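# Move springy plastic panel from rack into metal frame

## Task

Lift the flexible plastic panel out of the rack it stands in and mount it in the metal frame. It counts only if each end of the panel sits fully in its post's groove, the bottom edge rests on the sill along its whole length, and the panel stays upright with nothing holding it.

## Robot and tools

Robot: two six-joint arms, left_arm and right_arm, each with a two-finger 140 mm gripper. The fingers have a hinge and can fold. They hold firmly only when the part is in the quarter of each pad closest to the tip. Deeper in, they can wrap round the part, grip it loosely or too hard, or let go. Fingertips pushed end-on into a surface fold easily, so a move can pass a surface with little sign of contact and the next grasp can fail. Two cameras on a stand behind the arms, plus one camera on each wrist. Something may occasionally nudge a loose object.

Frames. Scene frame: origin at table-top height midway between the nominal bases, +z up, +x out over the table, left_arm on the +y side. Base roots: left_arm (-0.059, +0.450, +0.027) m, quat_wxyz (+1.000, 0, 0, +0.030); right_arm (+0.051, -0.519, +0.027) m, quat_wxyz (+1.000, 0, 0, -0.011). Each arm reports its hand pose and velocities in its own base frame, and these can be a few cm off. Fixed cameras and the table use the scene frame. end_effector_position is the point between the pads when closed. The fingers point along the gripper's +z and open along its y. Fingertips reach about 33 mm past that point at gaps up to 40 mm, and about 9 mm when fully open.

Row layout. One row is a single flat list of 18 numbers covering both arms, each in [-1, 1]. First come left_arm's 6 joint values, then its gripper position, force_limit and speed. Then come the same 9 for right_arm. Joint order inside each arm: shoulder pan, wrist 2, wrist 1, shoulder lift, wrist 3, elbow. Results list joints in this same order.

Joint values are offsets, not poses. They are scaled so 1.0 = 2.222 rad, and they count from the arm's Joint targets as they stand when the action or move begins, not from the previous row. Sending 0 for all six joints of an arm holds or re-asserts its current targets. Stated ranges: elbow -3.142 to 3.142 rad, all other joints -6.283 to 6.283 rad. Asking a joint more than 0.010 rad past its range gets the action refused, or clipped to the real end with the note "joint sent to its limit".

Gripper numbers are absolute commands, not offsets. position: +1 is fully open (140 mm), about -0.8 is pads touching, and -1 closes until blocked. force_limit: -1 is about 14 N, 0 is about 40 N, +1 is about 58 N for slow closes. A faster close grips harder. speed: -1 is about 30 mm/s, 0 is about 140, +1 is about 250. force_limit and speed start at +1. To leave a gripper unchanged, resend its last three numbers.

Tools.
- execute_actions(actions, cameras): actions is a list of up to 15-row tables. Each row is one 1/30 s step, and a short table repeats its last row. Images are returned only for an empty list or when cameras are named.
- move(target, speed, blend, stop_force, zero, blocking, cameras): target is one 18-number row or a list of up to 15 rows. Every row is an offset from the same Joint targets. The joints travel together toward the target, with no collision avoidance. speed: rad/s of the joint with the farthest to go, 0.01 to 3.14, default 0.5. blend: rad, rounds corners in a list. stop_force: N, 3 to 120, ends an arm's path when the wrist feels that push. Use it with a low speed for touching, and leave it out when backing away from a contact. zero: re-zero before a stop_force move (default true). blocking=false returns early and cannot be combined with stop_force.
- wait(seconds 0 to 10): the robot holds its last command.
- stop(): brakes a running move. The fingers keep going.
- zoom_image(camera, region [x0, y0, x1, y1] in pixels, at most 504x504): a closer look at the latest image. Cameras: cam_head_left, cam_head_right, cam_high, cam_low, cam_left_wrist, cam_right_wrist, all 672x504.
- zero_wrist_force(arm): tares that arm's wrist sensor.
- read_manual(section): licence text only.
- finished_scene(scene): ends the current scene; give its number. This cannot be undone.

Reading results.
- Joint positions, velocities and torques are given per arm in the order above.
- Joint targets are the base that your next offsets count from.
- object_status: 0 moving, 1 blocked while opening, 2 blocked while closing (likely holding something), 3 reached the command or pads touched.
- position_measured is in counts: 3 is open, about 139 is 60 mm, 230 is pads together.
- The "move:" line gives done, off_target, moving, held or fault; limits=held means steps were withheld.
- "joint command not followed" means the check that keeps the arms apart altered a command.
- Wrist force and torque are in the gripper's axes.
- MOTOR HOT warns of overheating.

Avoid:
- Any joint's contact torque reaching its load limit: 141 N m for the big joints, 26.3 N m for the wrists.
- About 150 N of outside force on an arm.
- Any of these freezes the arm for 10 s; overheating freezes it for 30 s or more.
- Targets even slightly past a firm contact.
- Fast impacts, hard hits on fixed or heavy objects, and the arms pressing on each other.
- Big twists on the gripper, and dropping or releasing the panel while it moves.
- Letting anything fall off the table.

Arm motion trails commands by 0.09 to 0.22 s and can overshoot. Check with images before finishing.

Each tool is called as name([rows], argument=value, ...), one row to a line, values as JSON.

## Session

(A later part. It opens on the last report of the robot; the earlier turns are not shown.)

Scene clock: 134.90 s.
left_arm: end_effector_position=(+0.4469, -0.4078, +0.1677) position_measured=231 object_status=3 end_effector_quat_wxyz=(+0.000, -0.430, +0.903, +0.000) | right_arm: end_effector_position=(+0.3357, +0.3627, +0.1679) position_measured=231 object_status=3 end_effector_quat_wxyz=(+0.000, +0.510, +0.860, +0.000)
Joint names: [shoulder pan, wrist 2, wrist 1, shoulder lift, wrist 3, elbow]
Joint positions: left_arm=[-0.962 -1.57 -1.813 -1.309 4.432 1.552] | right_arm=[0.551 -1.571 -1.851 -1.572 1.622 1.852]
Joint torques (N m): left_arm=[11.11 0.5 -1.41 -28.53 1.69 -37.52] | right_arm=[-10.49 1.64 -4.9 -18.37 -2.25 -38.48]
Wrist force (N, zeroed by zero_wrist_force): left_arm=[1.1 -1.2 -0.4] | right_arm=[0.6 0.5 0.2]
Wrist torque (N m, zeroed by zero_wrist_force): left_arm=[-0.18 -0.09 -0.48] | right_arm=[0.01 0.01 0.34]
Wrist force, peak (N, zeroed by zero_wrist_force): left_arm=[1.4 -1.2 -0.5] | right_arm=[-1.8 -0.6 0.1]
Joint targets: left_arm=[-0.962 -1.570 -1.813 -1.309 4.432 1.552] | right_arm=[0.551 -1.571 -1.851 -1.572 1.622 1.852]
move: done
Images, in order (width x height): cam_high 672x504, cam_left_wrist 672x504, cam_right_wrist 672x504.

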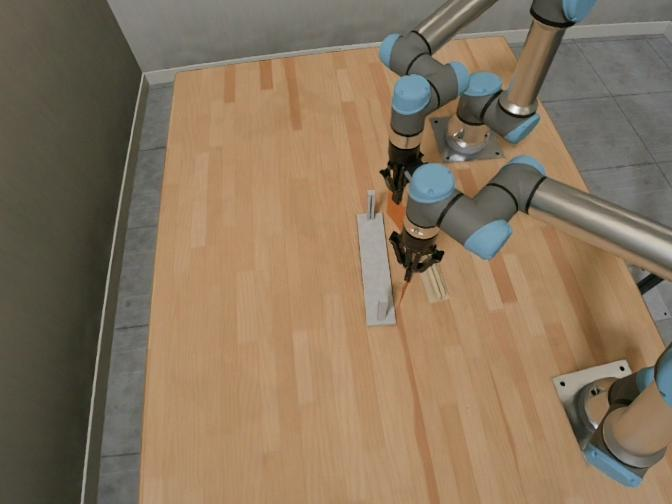

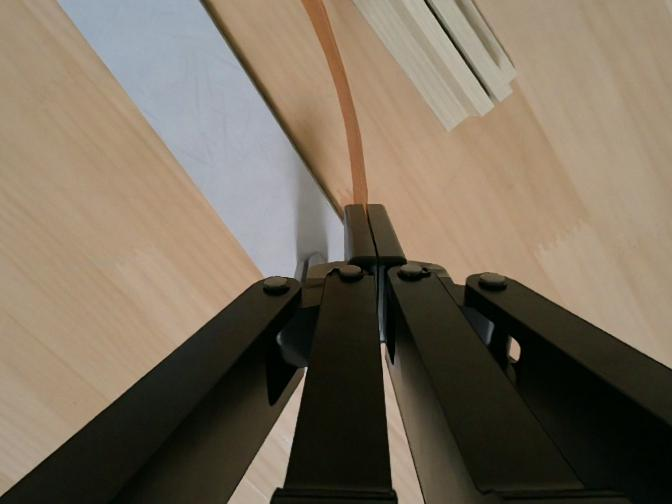

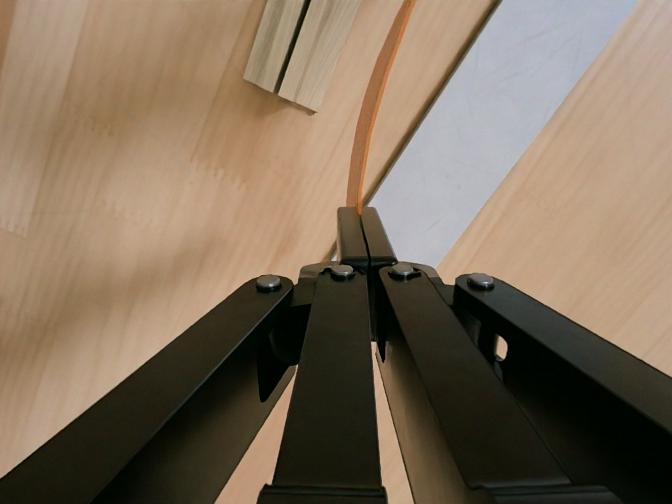

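move(target=[0.0239,0,0.0133,0.0397,0.0239,-0.0529,-1,0,-1, -0.0224,0,0.0013,0.0327,-0.0224,-0.034,-1,0,-1], speed=0.08, stop_force=8, cameras=["cam_left_wrist","cam_right_wrist","cam_high","cam_low","cam_head_left","cam_head_right"])

zoom_image(camera="cam_high", region=[345, 170, 425, 340])

zoom_image(camera="cam_low", region=[270, 190, 390, 280])

zoom_image(camera="cam_head_left", region=[300, 230, 450, 310])

zoom_image(camera="cam_head_right", region=[300, 230, 450, 310])

Scene clock: 144.23 s.
left_arm: end_effector_position=(+0.4915, -0.4137, +0.1676) position_measured=231 object_status=3 end_effector_quat_wxyz=(+0.000, -0.430, +0.903, +0.000) | right_arm: end_effector_position=(+0.3807, +0.3605, +0.1680) position_measured=231 object_status=3 end_effector_quat_wxyz=(+0.000, +0.510, +0.860, +0.000)
Joint names: [shoulder pan, wrist 2, wrist 1, shoulder lift, wrist 3, elbow]
Joint positions: left_arm=[-0.909 -1.57 -1.783 -1.221 4.485 1.434] | right_arm=[0.501 -1.571 -1.848 -1.5 1.572 1.777]
Joint torques (N m): left_arm=[10.79 0.42 -1.19 -31.93 1.56 -37.11] | right_arm=[-11.05 0.65 -1.55 -21.69 -2.33 -38.67]
Wrist force (N, zeroed by zero_wrist_force): left_arm=[1.2 -1.2 -0.7] | right_arm=[0.7 0.4 -0.1]
Wrist torque (N m, zeroed by zero_wrist_force): left_arm=[-0.18 -0.10 -0.47] | right_arm=[0.02 -0.03 0.34]
Wrist force, peak (N, zeroed by zero_wrist_force): left_arm=[1.2 -1.4 -0.8] | right_arm=[0.8 0.6 0.4]
Joint targets: left_arm=[-0.909 -1.570 -1.783 -1.221 4.485 1.434] | right_arm=[0.501 -1.571 -1.848 -1.500 1.572 1.777]
move: done

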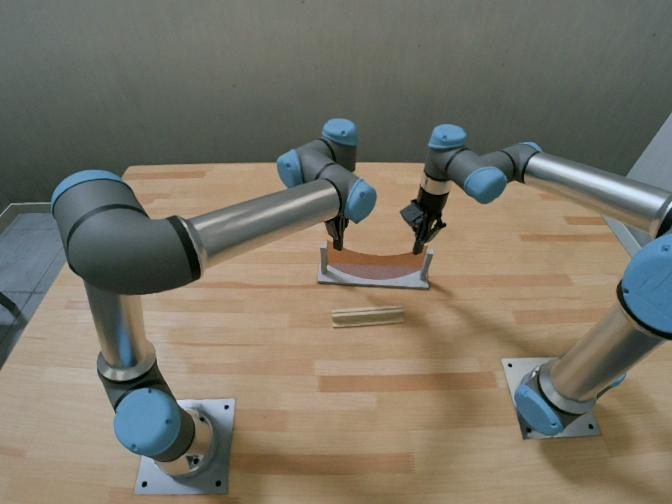

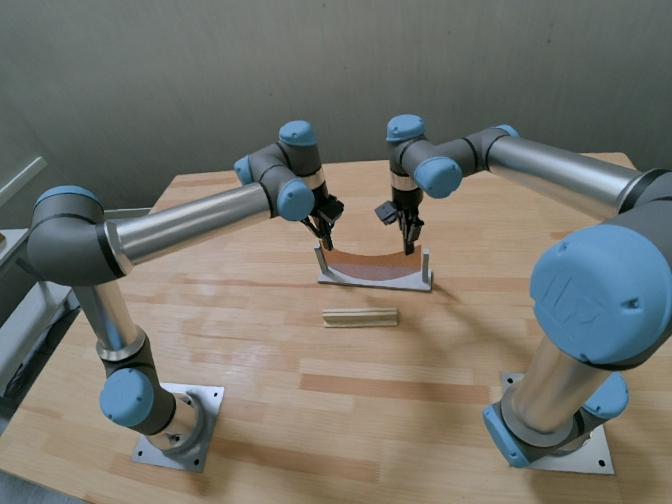

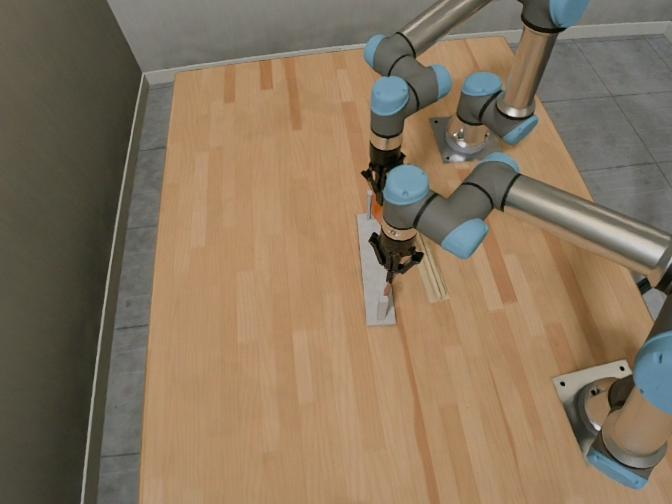

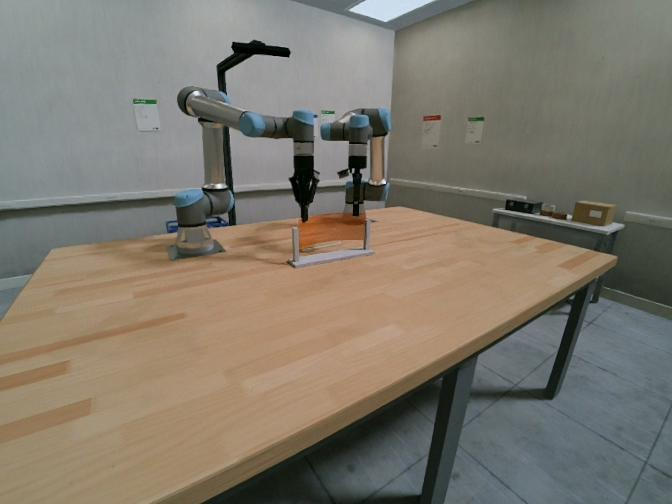

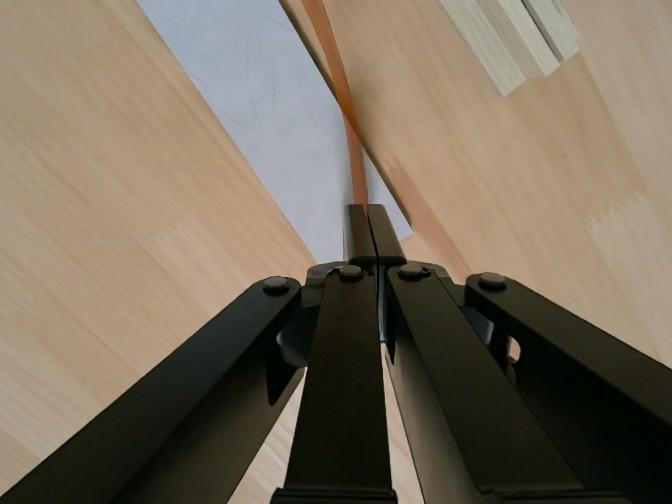

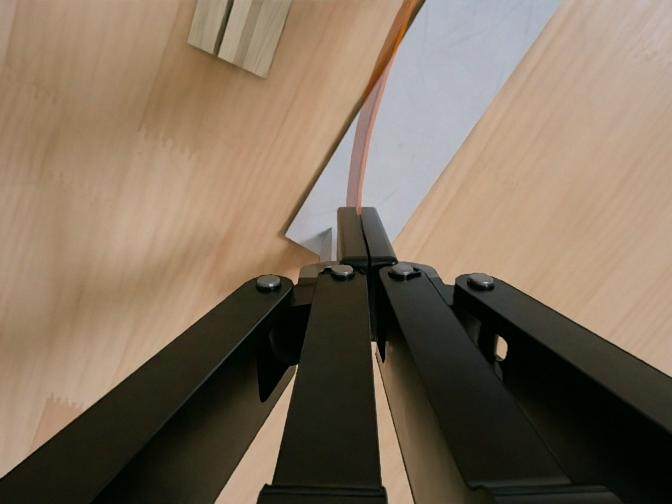

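Scaled by 2.965 from the camera's 672x504 image, which has a finer 960x720 frame.

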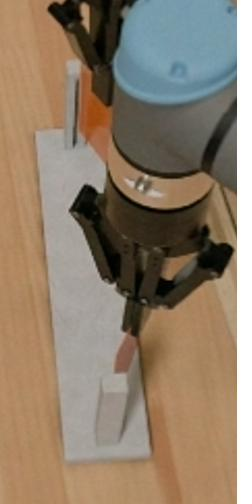

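Scaled by 4.200 from the camera's 672x504 image, which has a finer 960x720 frame.

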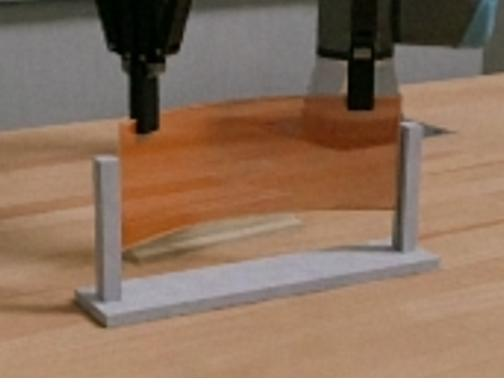

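Scaled by 3.360 from the camera's 672x504 image, which has a finer 960x720 frame.

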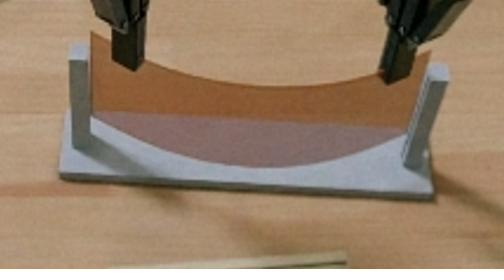

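Scaled by 3.360 from the camera's 672x504 image, which has a finer 960x720 frame.

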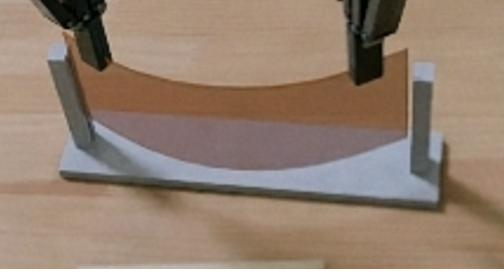

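move([
  [0,0,-0.01951,0.00445,0,0.01506,-1,0,-1, 0,0,-0.02112,0.00578,0,0.01534,-1,0,-1],
  [0,0,-0.03567,0.00877,0,0.0269,-1,0,-1, 0,0,-0.03883,0.01131,0,0.02752,-1,0,-1],
  [0,0,-0.04959,0.01293,0,0.03666,-1,0,-1, 0,0,-0.05427,0.01663,0,0.03764,-1,0,-1],
], speed=[0.1,0.07,0.04], blend=0.005, stop_force=5, cameras=["cam_left_wrist","cam_right_wrist","cam_high","cam_low","cam_head_left","cam_head_right"])

zoom_image(camera="cam_high", region=[355, 180, 405, 240])

zoom_image(camera="cam_high", region=[355, 260, 405, 330])

zoom_image(camera="cam_low", region=[280, 200, 380, 275])

zoom_image(camera="cam_head_left", region=[300, 230, 450, 310])

zoom_image(camera="cam_head_right", region=[300, 230, 450, 310])

Scene clock: 155.27 s.
left_arm: end_effector_position=(+0.4915, -0.4137, +0.1240) position_measured=231 object_status=3 end_effector_quat_wxyz=(+0.000, -0.430, +0.903, +0.000) | right_arm: end_effector_position=(+0.3808, +0.3605, +0.1242) position_measured=231 object_status=3 end_effector_quat_wxyz=(+0.000, +0.510, +0.860, +0.000)
Joint names: [shoulder pan, wrist 2, wrist 1, shoulder lift, wrist 3, elbow]
Joint positions: left_arm=[-0.909 -1.57 -1.888 -1.194 4.485 1.512] | right_arm=[0.501 -1.571 -1.962 -1.465 1.572 1.856]
Joint torques (N m): left_arm=[7.29 0.32 -0.92 -54.39 1.53 -34.85] | right_arm=[-8.48 -0.52 -1.06 -32.47 -2.23 -35.06]
Wrist force (N, zeroed by zero_wrist_force): left_arm=[0.5 -0.7 -5.6] | right_arm=[0.0 0.1 -4.9]
Wrist torque (N m, zeroed by zero_wrist_force): left_arm=[-0.12 -0.02 -0.46] | right_arm=[-0.01 -0.02 0.35]
Wrist force, peak (N, zeroed by zero_wrist_force): left_arm=[0.1 -0.8 -11.7] | right_arm=[-0.4 0.0 -10.8]
Joint targets: left_arm=[-0.909 -1.570 -1.888 -1.194 4.485 1.512] | right_arm=[0.501 -1.571 -1.962 -1.465 1.572 1.856]
move: contact (left_arm, right_arm); path passed 2 of 3 targets

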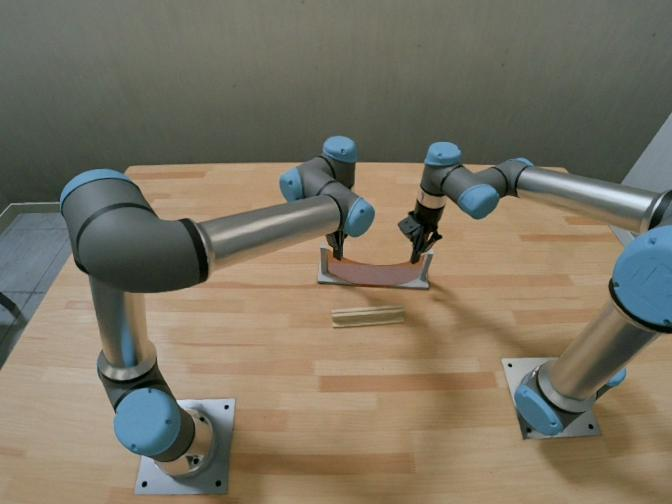

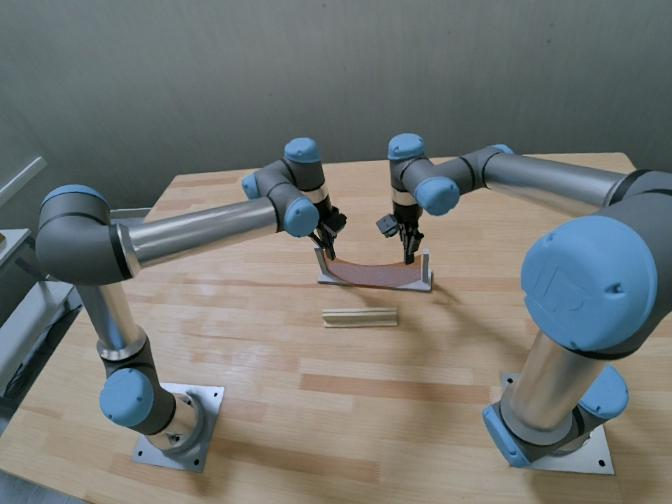

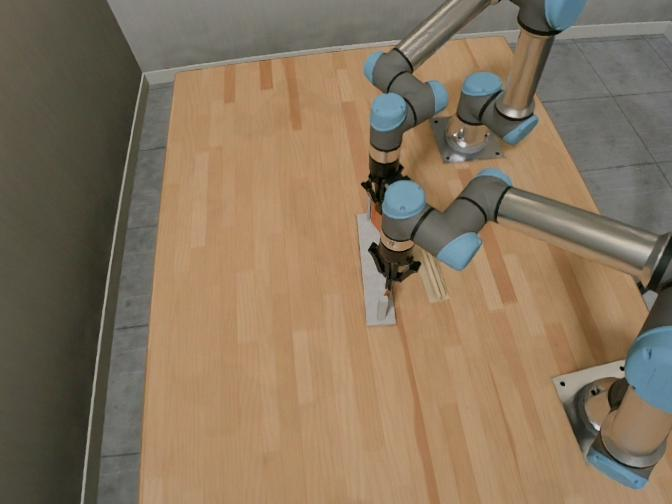

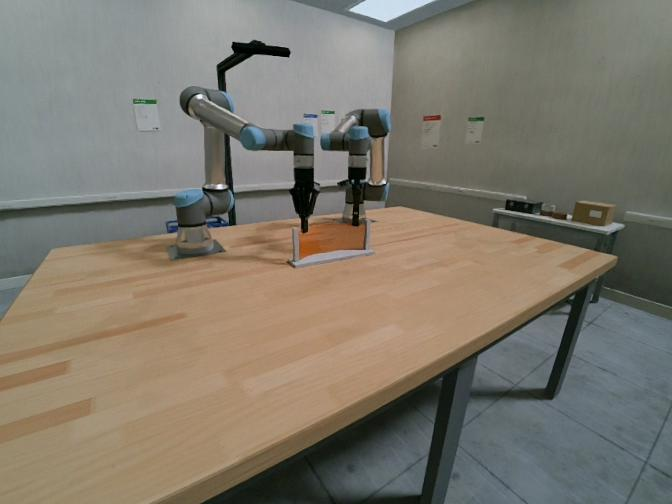

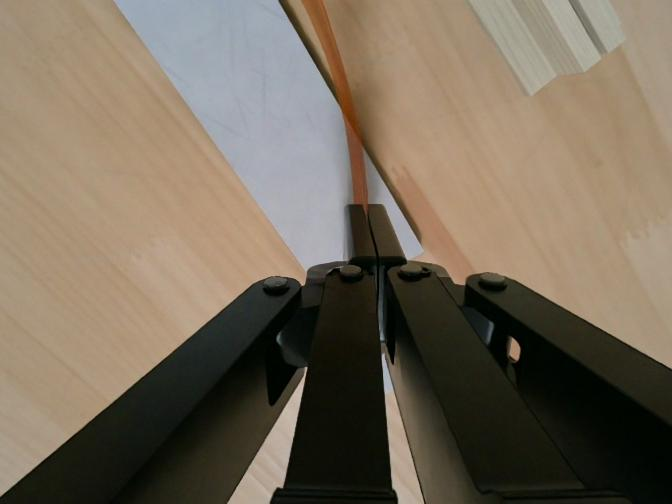

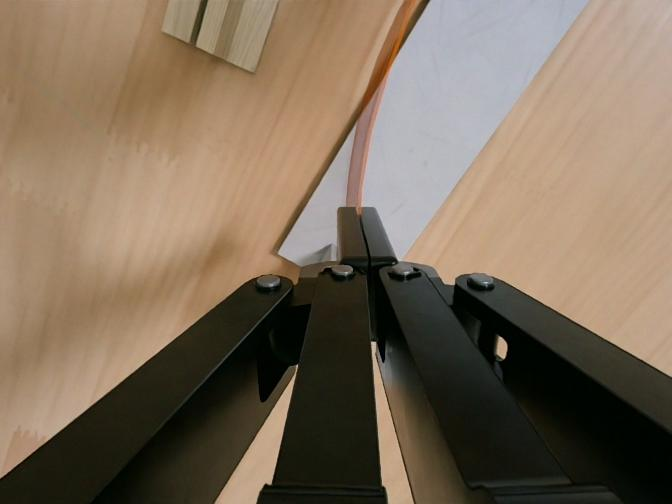

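Scaled by 8.400 from the camera's 672x504 image, which has a finer 960x720 frame.

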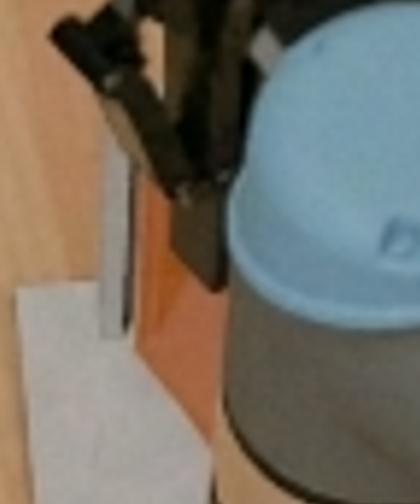

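Scaled by 7.200 from the camera's 672x504 image, which has a finer 960x720 frame.

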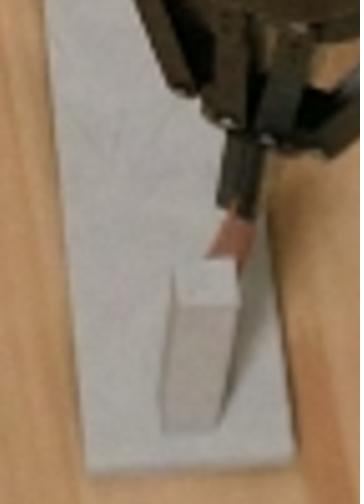

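Scaled by 5.040 from the camera's 672x504 image, which has a finer 960x720 frame.

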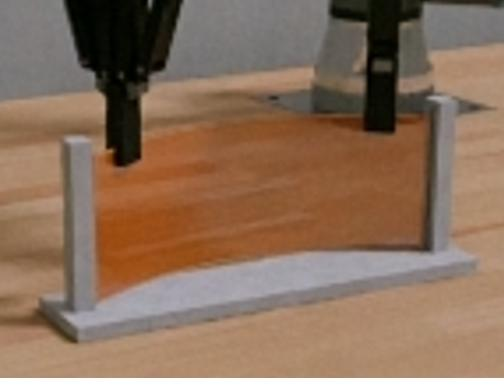

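Scaled by 3.360 from the camera's 672x504 image, which has a finer 960x720 frame.

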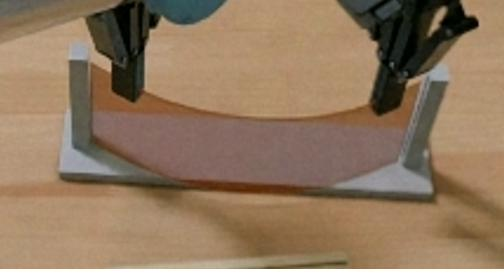

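Scaled by 3.360 from the camera's 672x504 image, which has a finer 960x720 frame.

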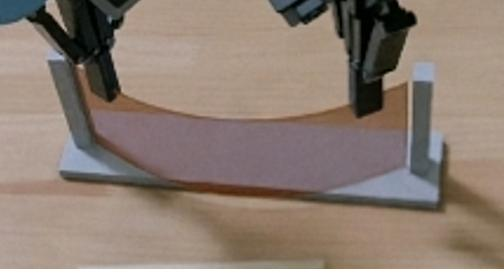

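zoom_image(camera="cam_high", region=[362, 200, 386, 230])

zoom_image(camera="cam_low", region=[350, 215, 380, 255])

zoom_image(camera="cam_head_left", region=[410, 245, 440, 285])

zoom_image(camera="cam_head_right", region=[310, 240, 350, 285])

Scaled by 16.800 from the camera's 672x504 image, which has a finer 960x720 frame.

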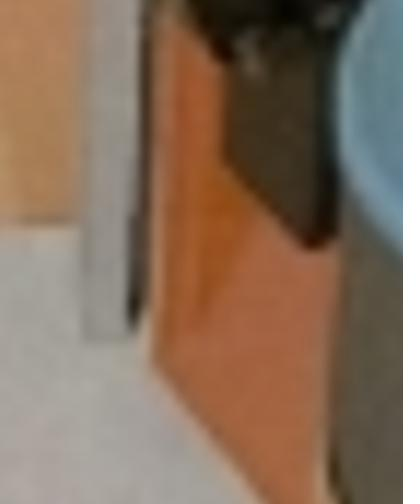

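Scaled by 12.600 from the camera's 672x504 image, which has a finer 960x720 frame.

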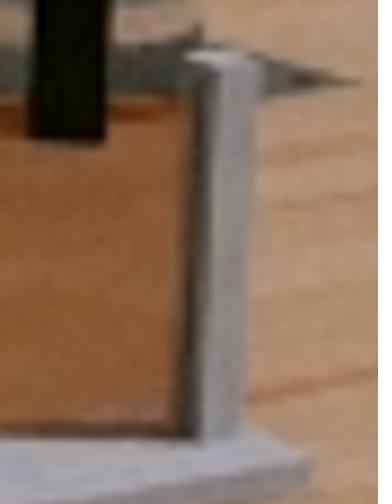

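Scaled by 12.600 from the camera's 672x504 image, which has a finer 960x720 frame.

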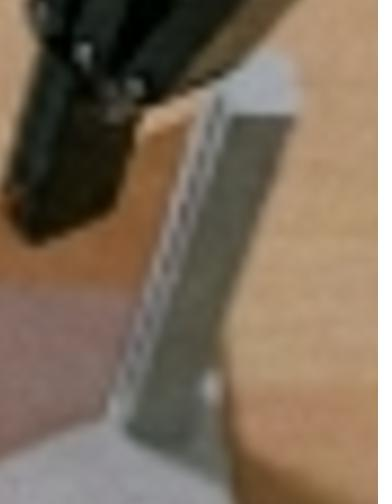

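Scaled by 11.200 from the camera's 672x504 image, which has a finer 960x720 frame.

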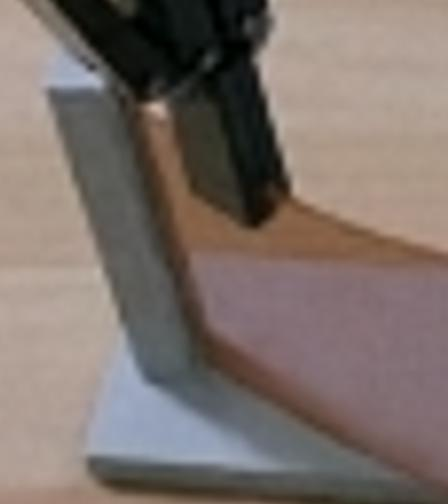

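zoom_image(camera="cam_right_wrist", region=[270, 190, 400, 290])

zoom_image(camera="cam_left_wrist", region=[280, 190, 440, 400])

zoom_image(camera="cam_head_right", region=[400, 245, 440, 290])

zoom_image(camera="cam_head_left", region=[310, 240, 350, 285])

Scaled by 3.877 from the camera's 672x504 image, which has a finer 960x720 frame.

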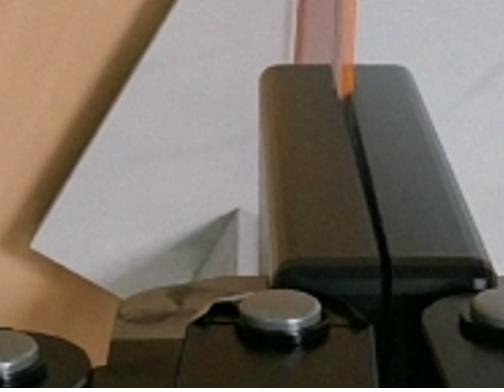

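Scaled by 2.400 from the camera's 672x504 image, which has a finer 960x720 frame.

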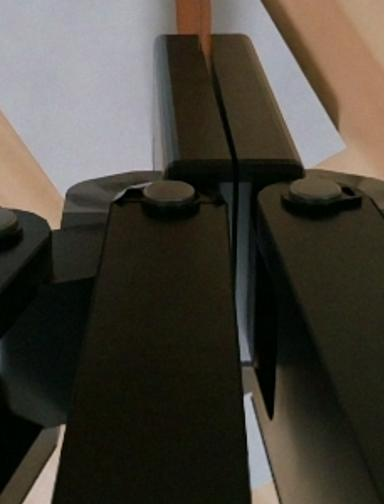

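Scaled by 11.200 from the camera's 672x504 image, which has a finer 960x720 frame.

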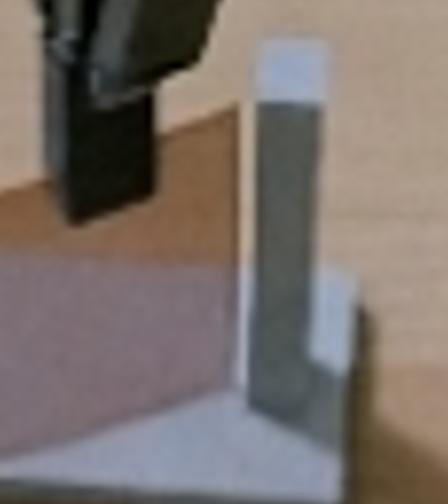

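Scaled by 11.200 from the camera's 672x504 image, which has a finer 960x720 frame.

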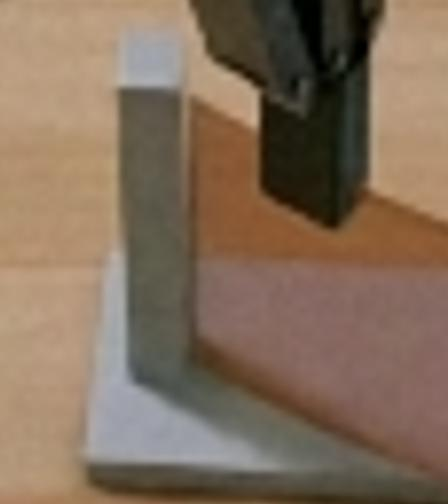

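move([
  [0,0,0.0016,-0.0005,0,-0.0011,-1,0,-1, 0,0,0.0018,-0.0006,0,-0.0012,-1,0,-1],
  [0.0026,0,0.0025,0.0016,-0.0334,-0.0041,-1,0,-1, -0.0038,0,0.0019,0.0022,0.0322,-0.0041,-1,0,-1],
], speed=[0.02,0.06], stop_force=10, cameras=["cam_left_wrist","cam_right_wrist","cam_high","cam_low","cam_head_left","cam_head_right"])

zoom_image(camera="cam_high", region=[362, 200, 386, 230])

zoom_image(camera="cam_low", region=[350, 215, 380, 255])

zoom_image(camera="cam_head_right", region=[400, 245, 440, 290])

zoom_image(camera="cam_head_left", region=[310, 240, 350, 285])

zoom_image(camera="cam_head_right", region=[310, 240, 350, 285])

zoom_image(camera="cam_head_left", region=[405, 240, 445, 285])

Scene clock: 190.37 s.
left_arm: end_effector_position=(+0.4952, -0.4125, +0.1255) position_measured=231 object_status=3 end_effector_quat_wxyz=(+0.000, -0.466, +0.885, +0.000) | right_arm: end_effector_position=(+0.3862, +0.3585, +0.1255) position_measured=231 object_status=3 end_effector_quat_wxyz=(+0.000, +0.544, +0.839, +0.000)
Joint names: [shoulder pan, wrist 2, wrist 1, shoulder lift, wrist 3, elbow]
Joint positions: left_arm=[-0.903 -1.57 -1.882 -1.191 4.411 1.503] | right_arm=[0.493 -1.571 -1.958 -1.46 1.644 1.847]
Joint torques (N m): left_arm=[11.28 0.37 -1.42 -32.92 -1.07 -37.83] | right_arm=[-11.09 -0.57 -1.55 -22.46 1.73 -38.13]
Wrist force (N, zeroed by zero_wrist_force): left_arm=[1.0 -0.8 -0.6] | right_arm=[0.6 0.1 -0.5]
Wrist torque (N m, zeroed by zero_wrist_force): left_arm=[-0.05 -0.09 -0.32] | right_arm=[-0.05 0.05 0.13]
Wrist force, peak (N, zeroed by zero_wrist_force): left_arm=[0.4 -0.9 -6.0] | right_arm=[-0.1 0.2 -5.5]
Joint targets: left_arm=[-0.903 -1.570 -1.882 -1.191 4.411 1.503] | right_arm=[0.493 -1.571 -1.958 -1.460 1.644 1.847]
move: done

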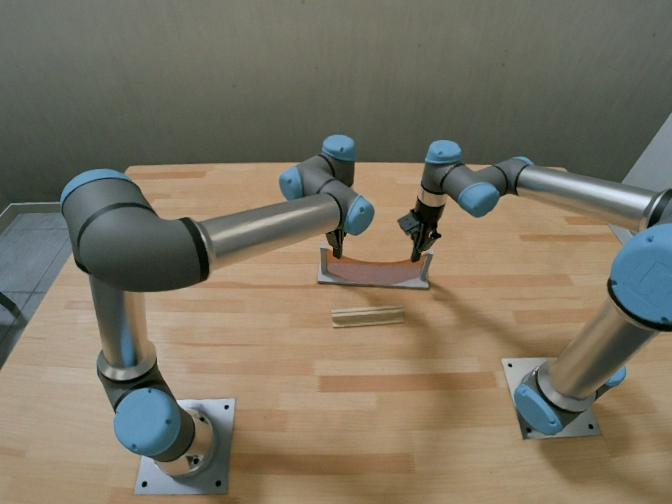

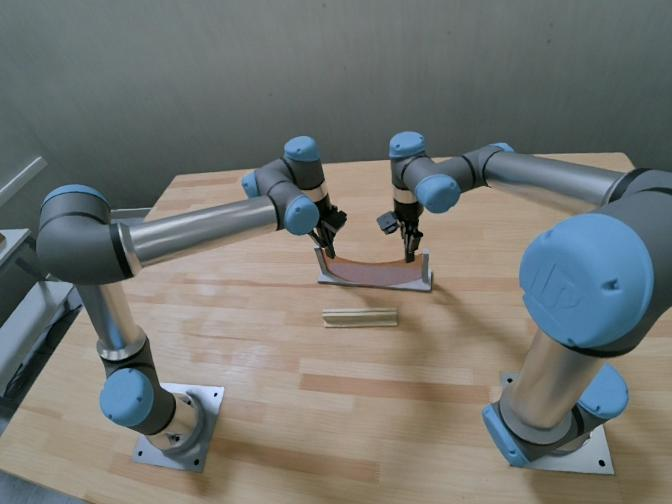

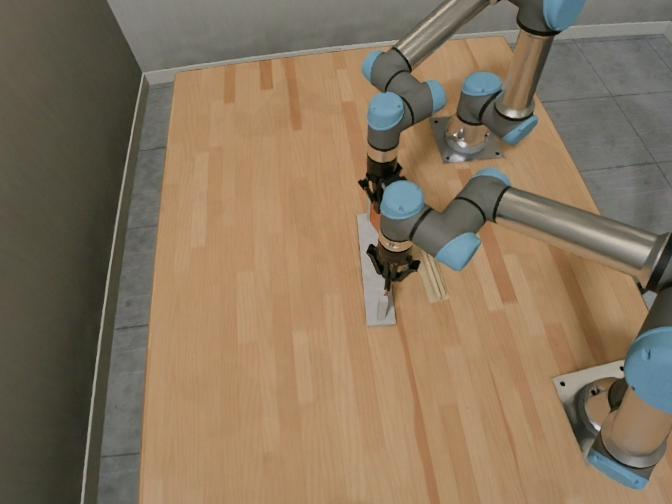

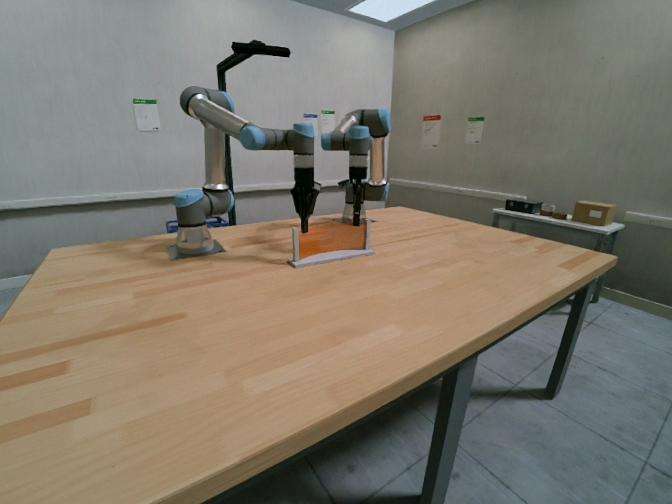

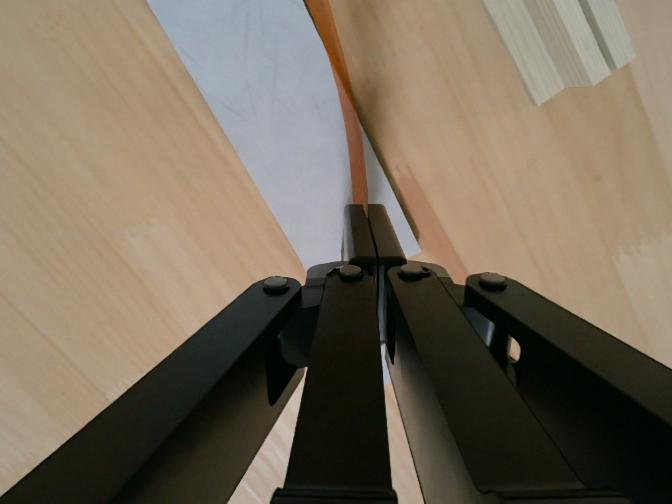

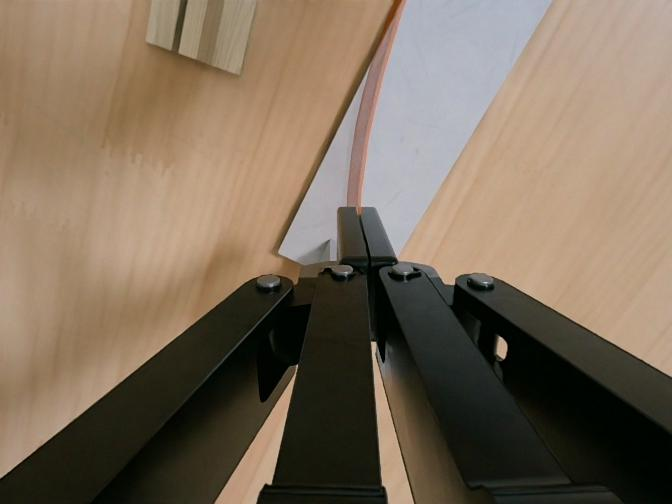

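Scaled by 16.800 from the camera's 672x504 image, which has a finer 960x720 frame.

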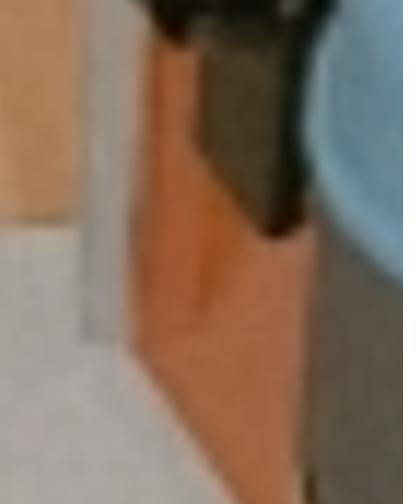

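Scaled by 12.600 from the camera's 672x504 image, which has a finer 960x720 frame.

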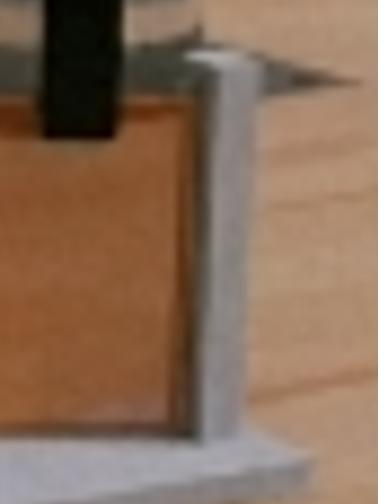

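Scaled by 11.200 from the camera's 672x504 image, which has a finer 960x720 frame.

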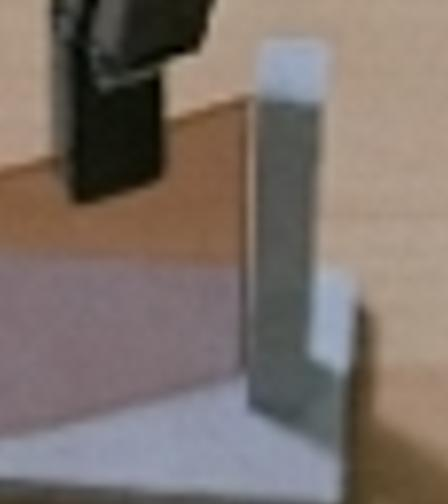

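Scaled by 11.200 from the camera's 672x504 image, which has a finer 960x720 frame.

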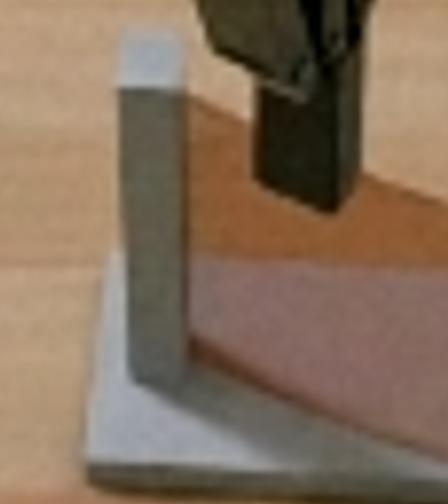

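Scaled by 11.200 from the camera's 672x504 image, which has a finer 960x720 frame.

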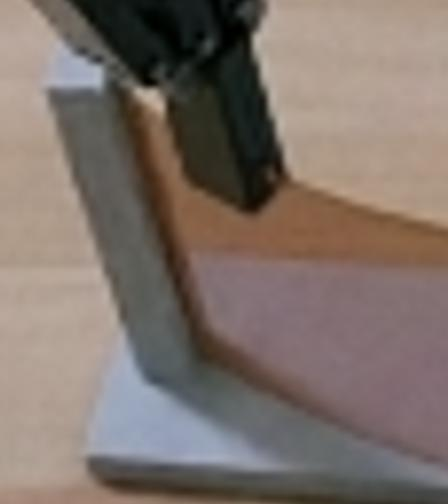

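Scaled by 11.200 from the camera's 672x504 image, which has a finer 960x720 frame.

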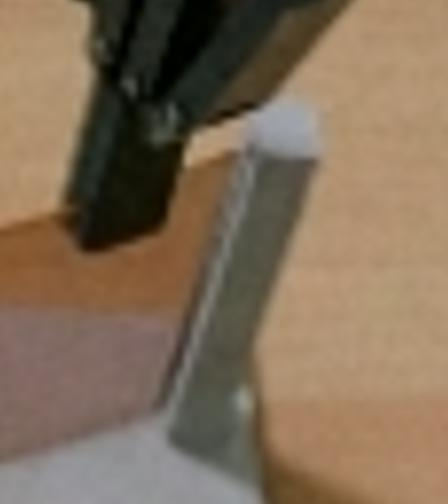

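move(target=[0.0033,0,0.0013,0.003,-0.0507,-0.0043,-1,0,-1, -0.0036,0,0.0003,0.002,0.0504,-0.0022,-1,0,-1], speed=0.06, stop_force=8, cameras=["cam_high","cam_low","cam_head_left","cam_head_right"])

zoom_image(camera="cam_high", region=[362, 200, 386, 230])

zoom_image(camera="cam_low", region=[350, 215, 380, 255])

zoom_image(camera="cam_head_right", region=[400, 245, 440, 290])

zoom_image(camera="cam_head_left", region=[310, 240, 350, 285])

zoom_image(camera="cam_head_right", region=[310, 240, 350, 285])

zoom_image(camera="cam_head_left", region=[405, 240, 445, 285])

zoom_image(camera="cam_low", region=[285, 215, 315, 270])

Scene clock: 200.53 s.
left_arm: end_effector_position=(+0.5000, -0.4112, +0.1255) position_measured=231 object_status=3 end_effector_quat_wxyz=(+0.000, -0.518, +0.855, +0.000) | right_arm: end_effector_position=(+0.3907, +0.3563, +0.1255) position_measured=231 object_status=3 end_effector_quat_wxyz=(+0.000, +0.594, +0.805, +0.000)
Joint names: [shoulder pan, wrist 2, wrist 1, shoulder lift, wrist 3, elbow]
Joint positions: left_arm=[-0.896 -1.57 -1.879 -1.184 4.298 1.493] | right_arm=[0.485 -1.571 -1.957 -1.455 1.756 1.842]
Joint torques (N m): left_arm=[10.98 0.39 -1.31 -33.21 -1.15 -37.11] | right_arm=[-11.84 -0.58 -2.04 -22.72 1.89 -38.08]
Wrist force (N, zeroed by zero_wrist_force): left_arm=[1.0 -1.6 -0.2] | right_arm=[1.1 -1.1 -0.4]
Wrist torque (N m, zeroed by zero_wrist_force): left_arm=[-0.13 -0.12 -0.23] | right_arm=[0.00 0.04 0.11]
Wrist force, peak (N, zeroed by zero_wrist_force): left_arm=[1.0 -1.6 -0.2] | right_arm=[1.4 -1.3 -0.5]
Joint targets: left_arm=[-0.896 -1.570 -1.879 -1.184 4.298 1.493] | right_arm=[0.485 -1.571 -1.957 -1.455 1.756 1.842]
move: done
Images, in order (width x height): cam_head_left 672x504, cam_head_right 672x504, cam_high 672x504, cam_low 672x504.

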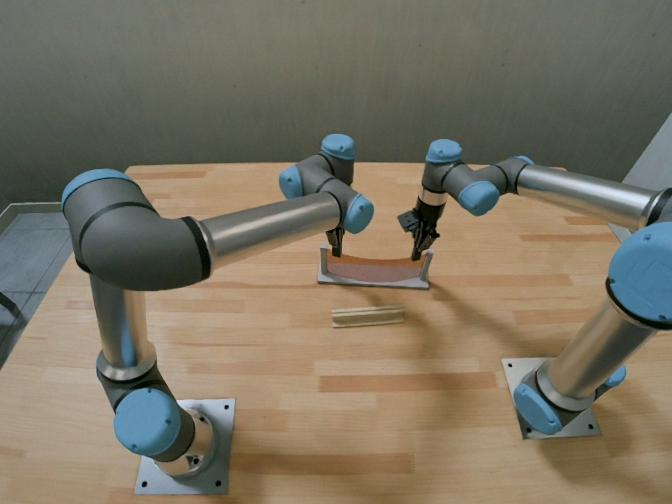

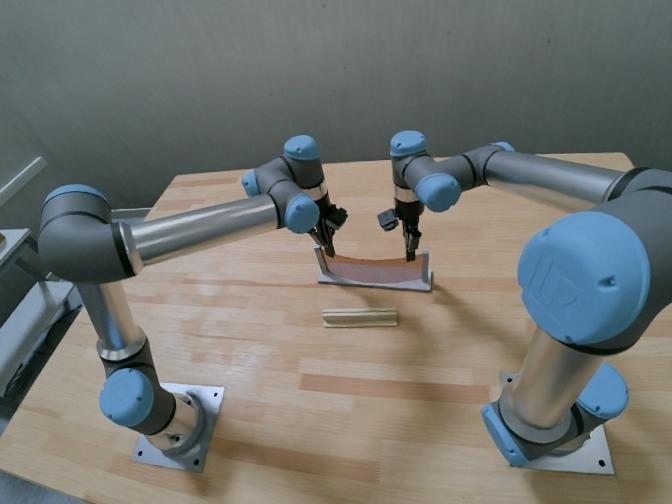

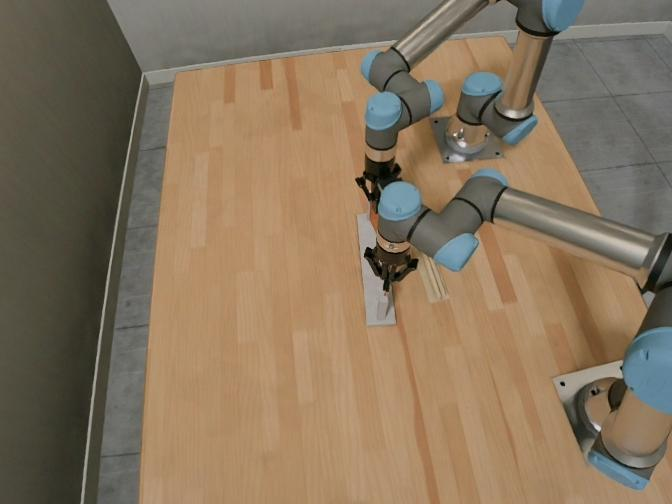

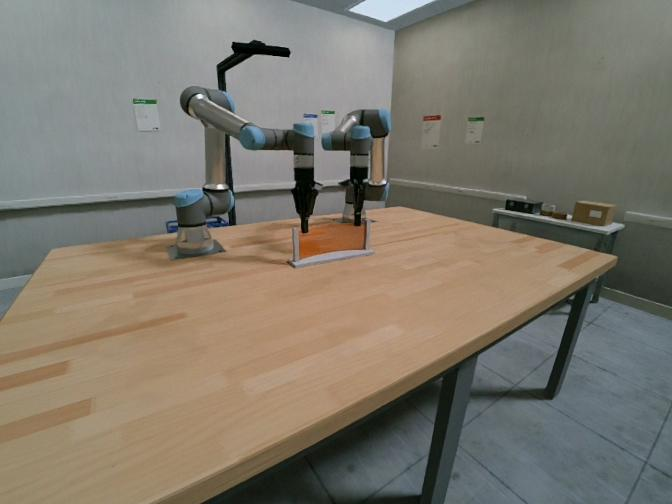

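Scaled by 16.800 from the camera's 672x504 image, which has a finer 960x720 frame.

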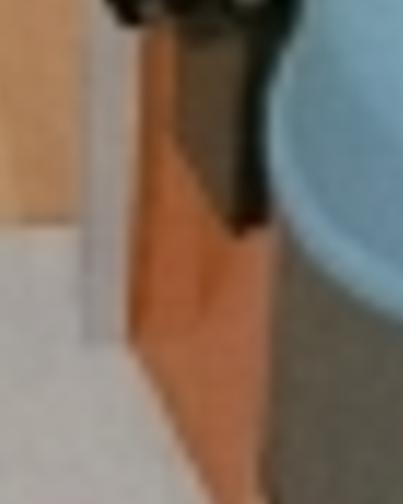

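Scaled by 12.600 from the camera's 672x504 image, which has a finer 960x720 frame.

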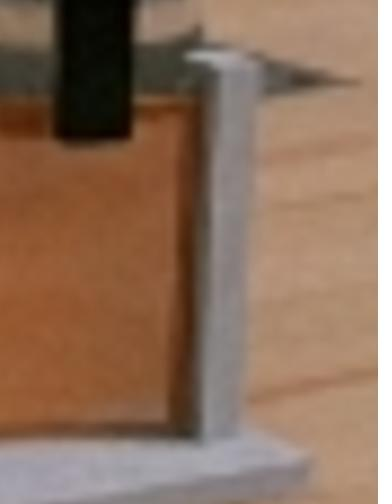

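Scaled by 11.200 from the camera's 672x504 image, which has a finer 960x720 frame.

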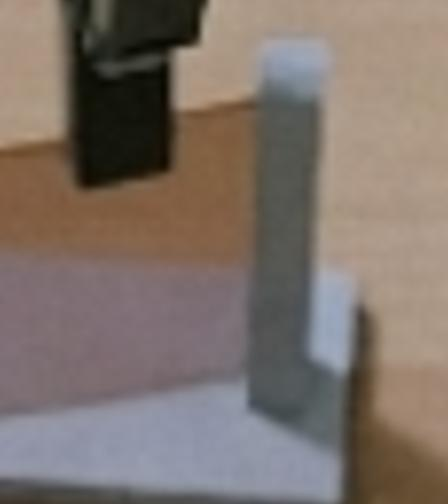

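Scaled by 11.200 from the camera's 672x504 image, which has a finer 960x720 frame.

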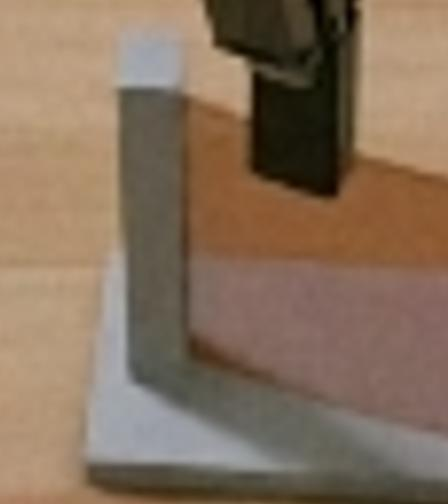

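Scaled by 11.200 from the camera's 672x504 image, which has a finer 960x720 frame.

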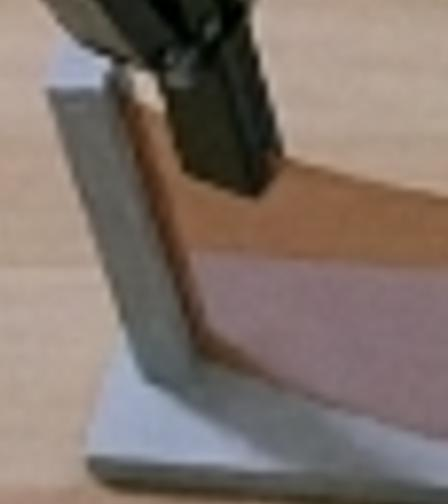

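Scaled by 11.200 from the camera's 672x504 image, which has a finer 960x720 frame.

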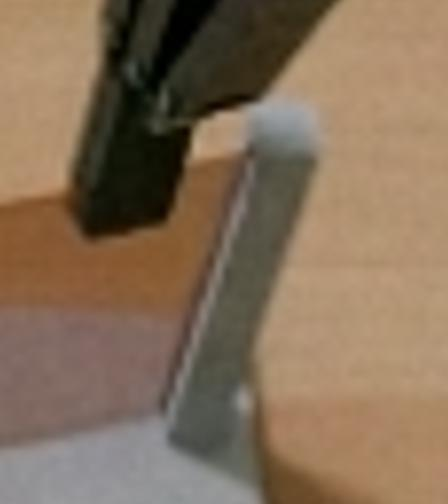

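Scaled by 9.164 from the camera's 672x504 image, which has a finer 960x720 frame.

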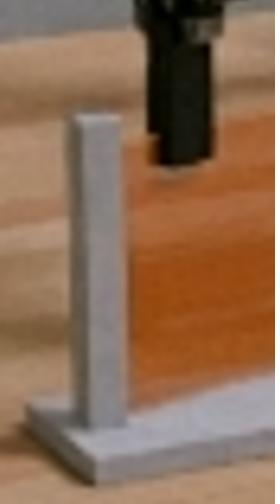

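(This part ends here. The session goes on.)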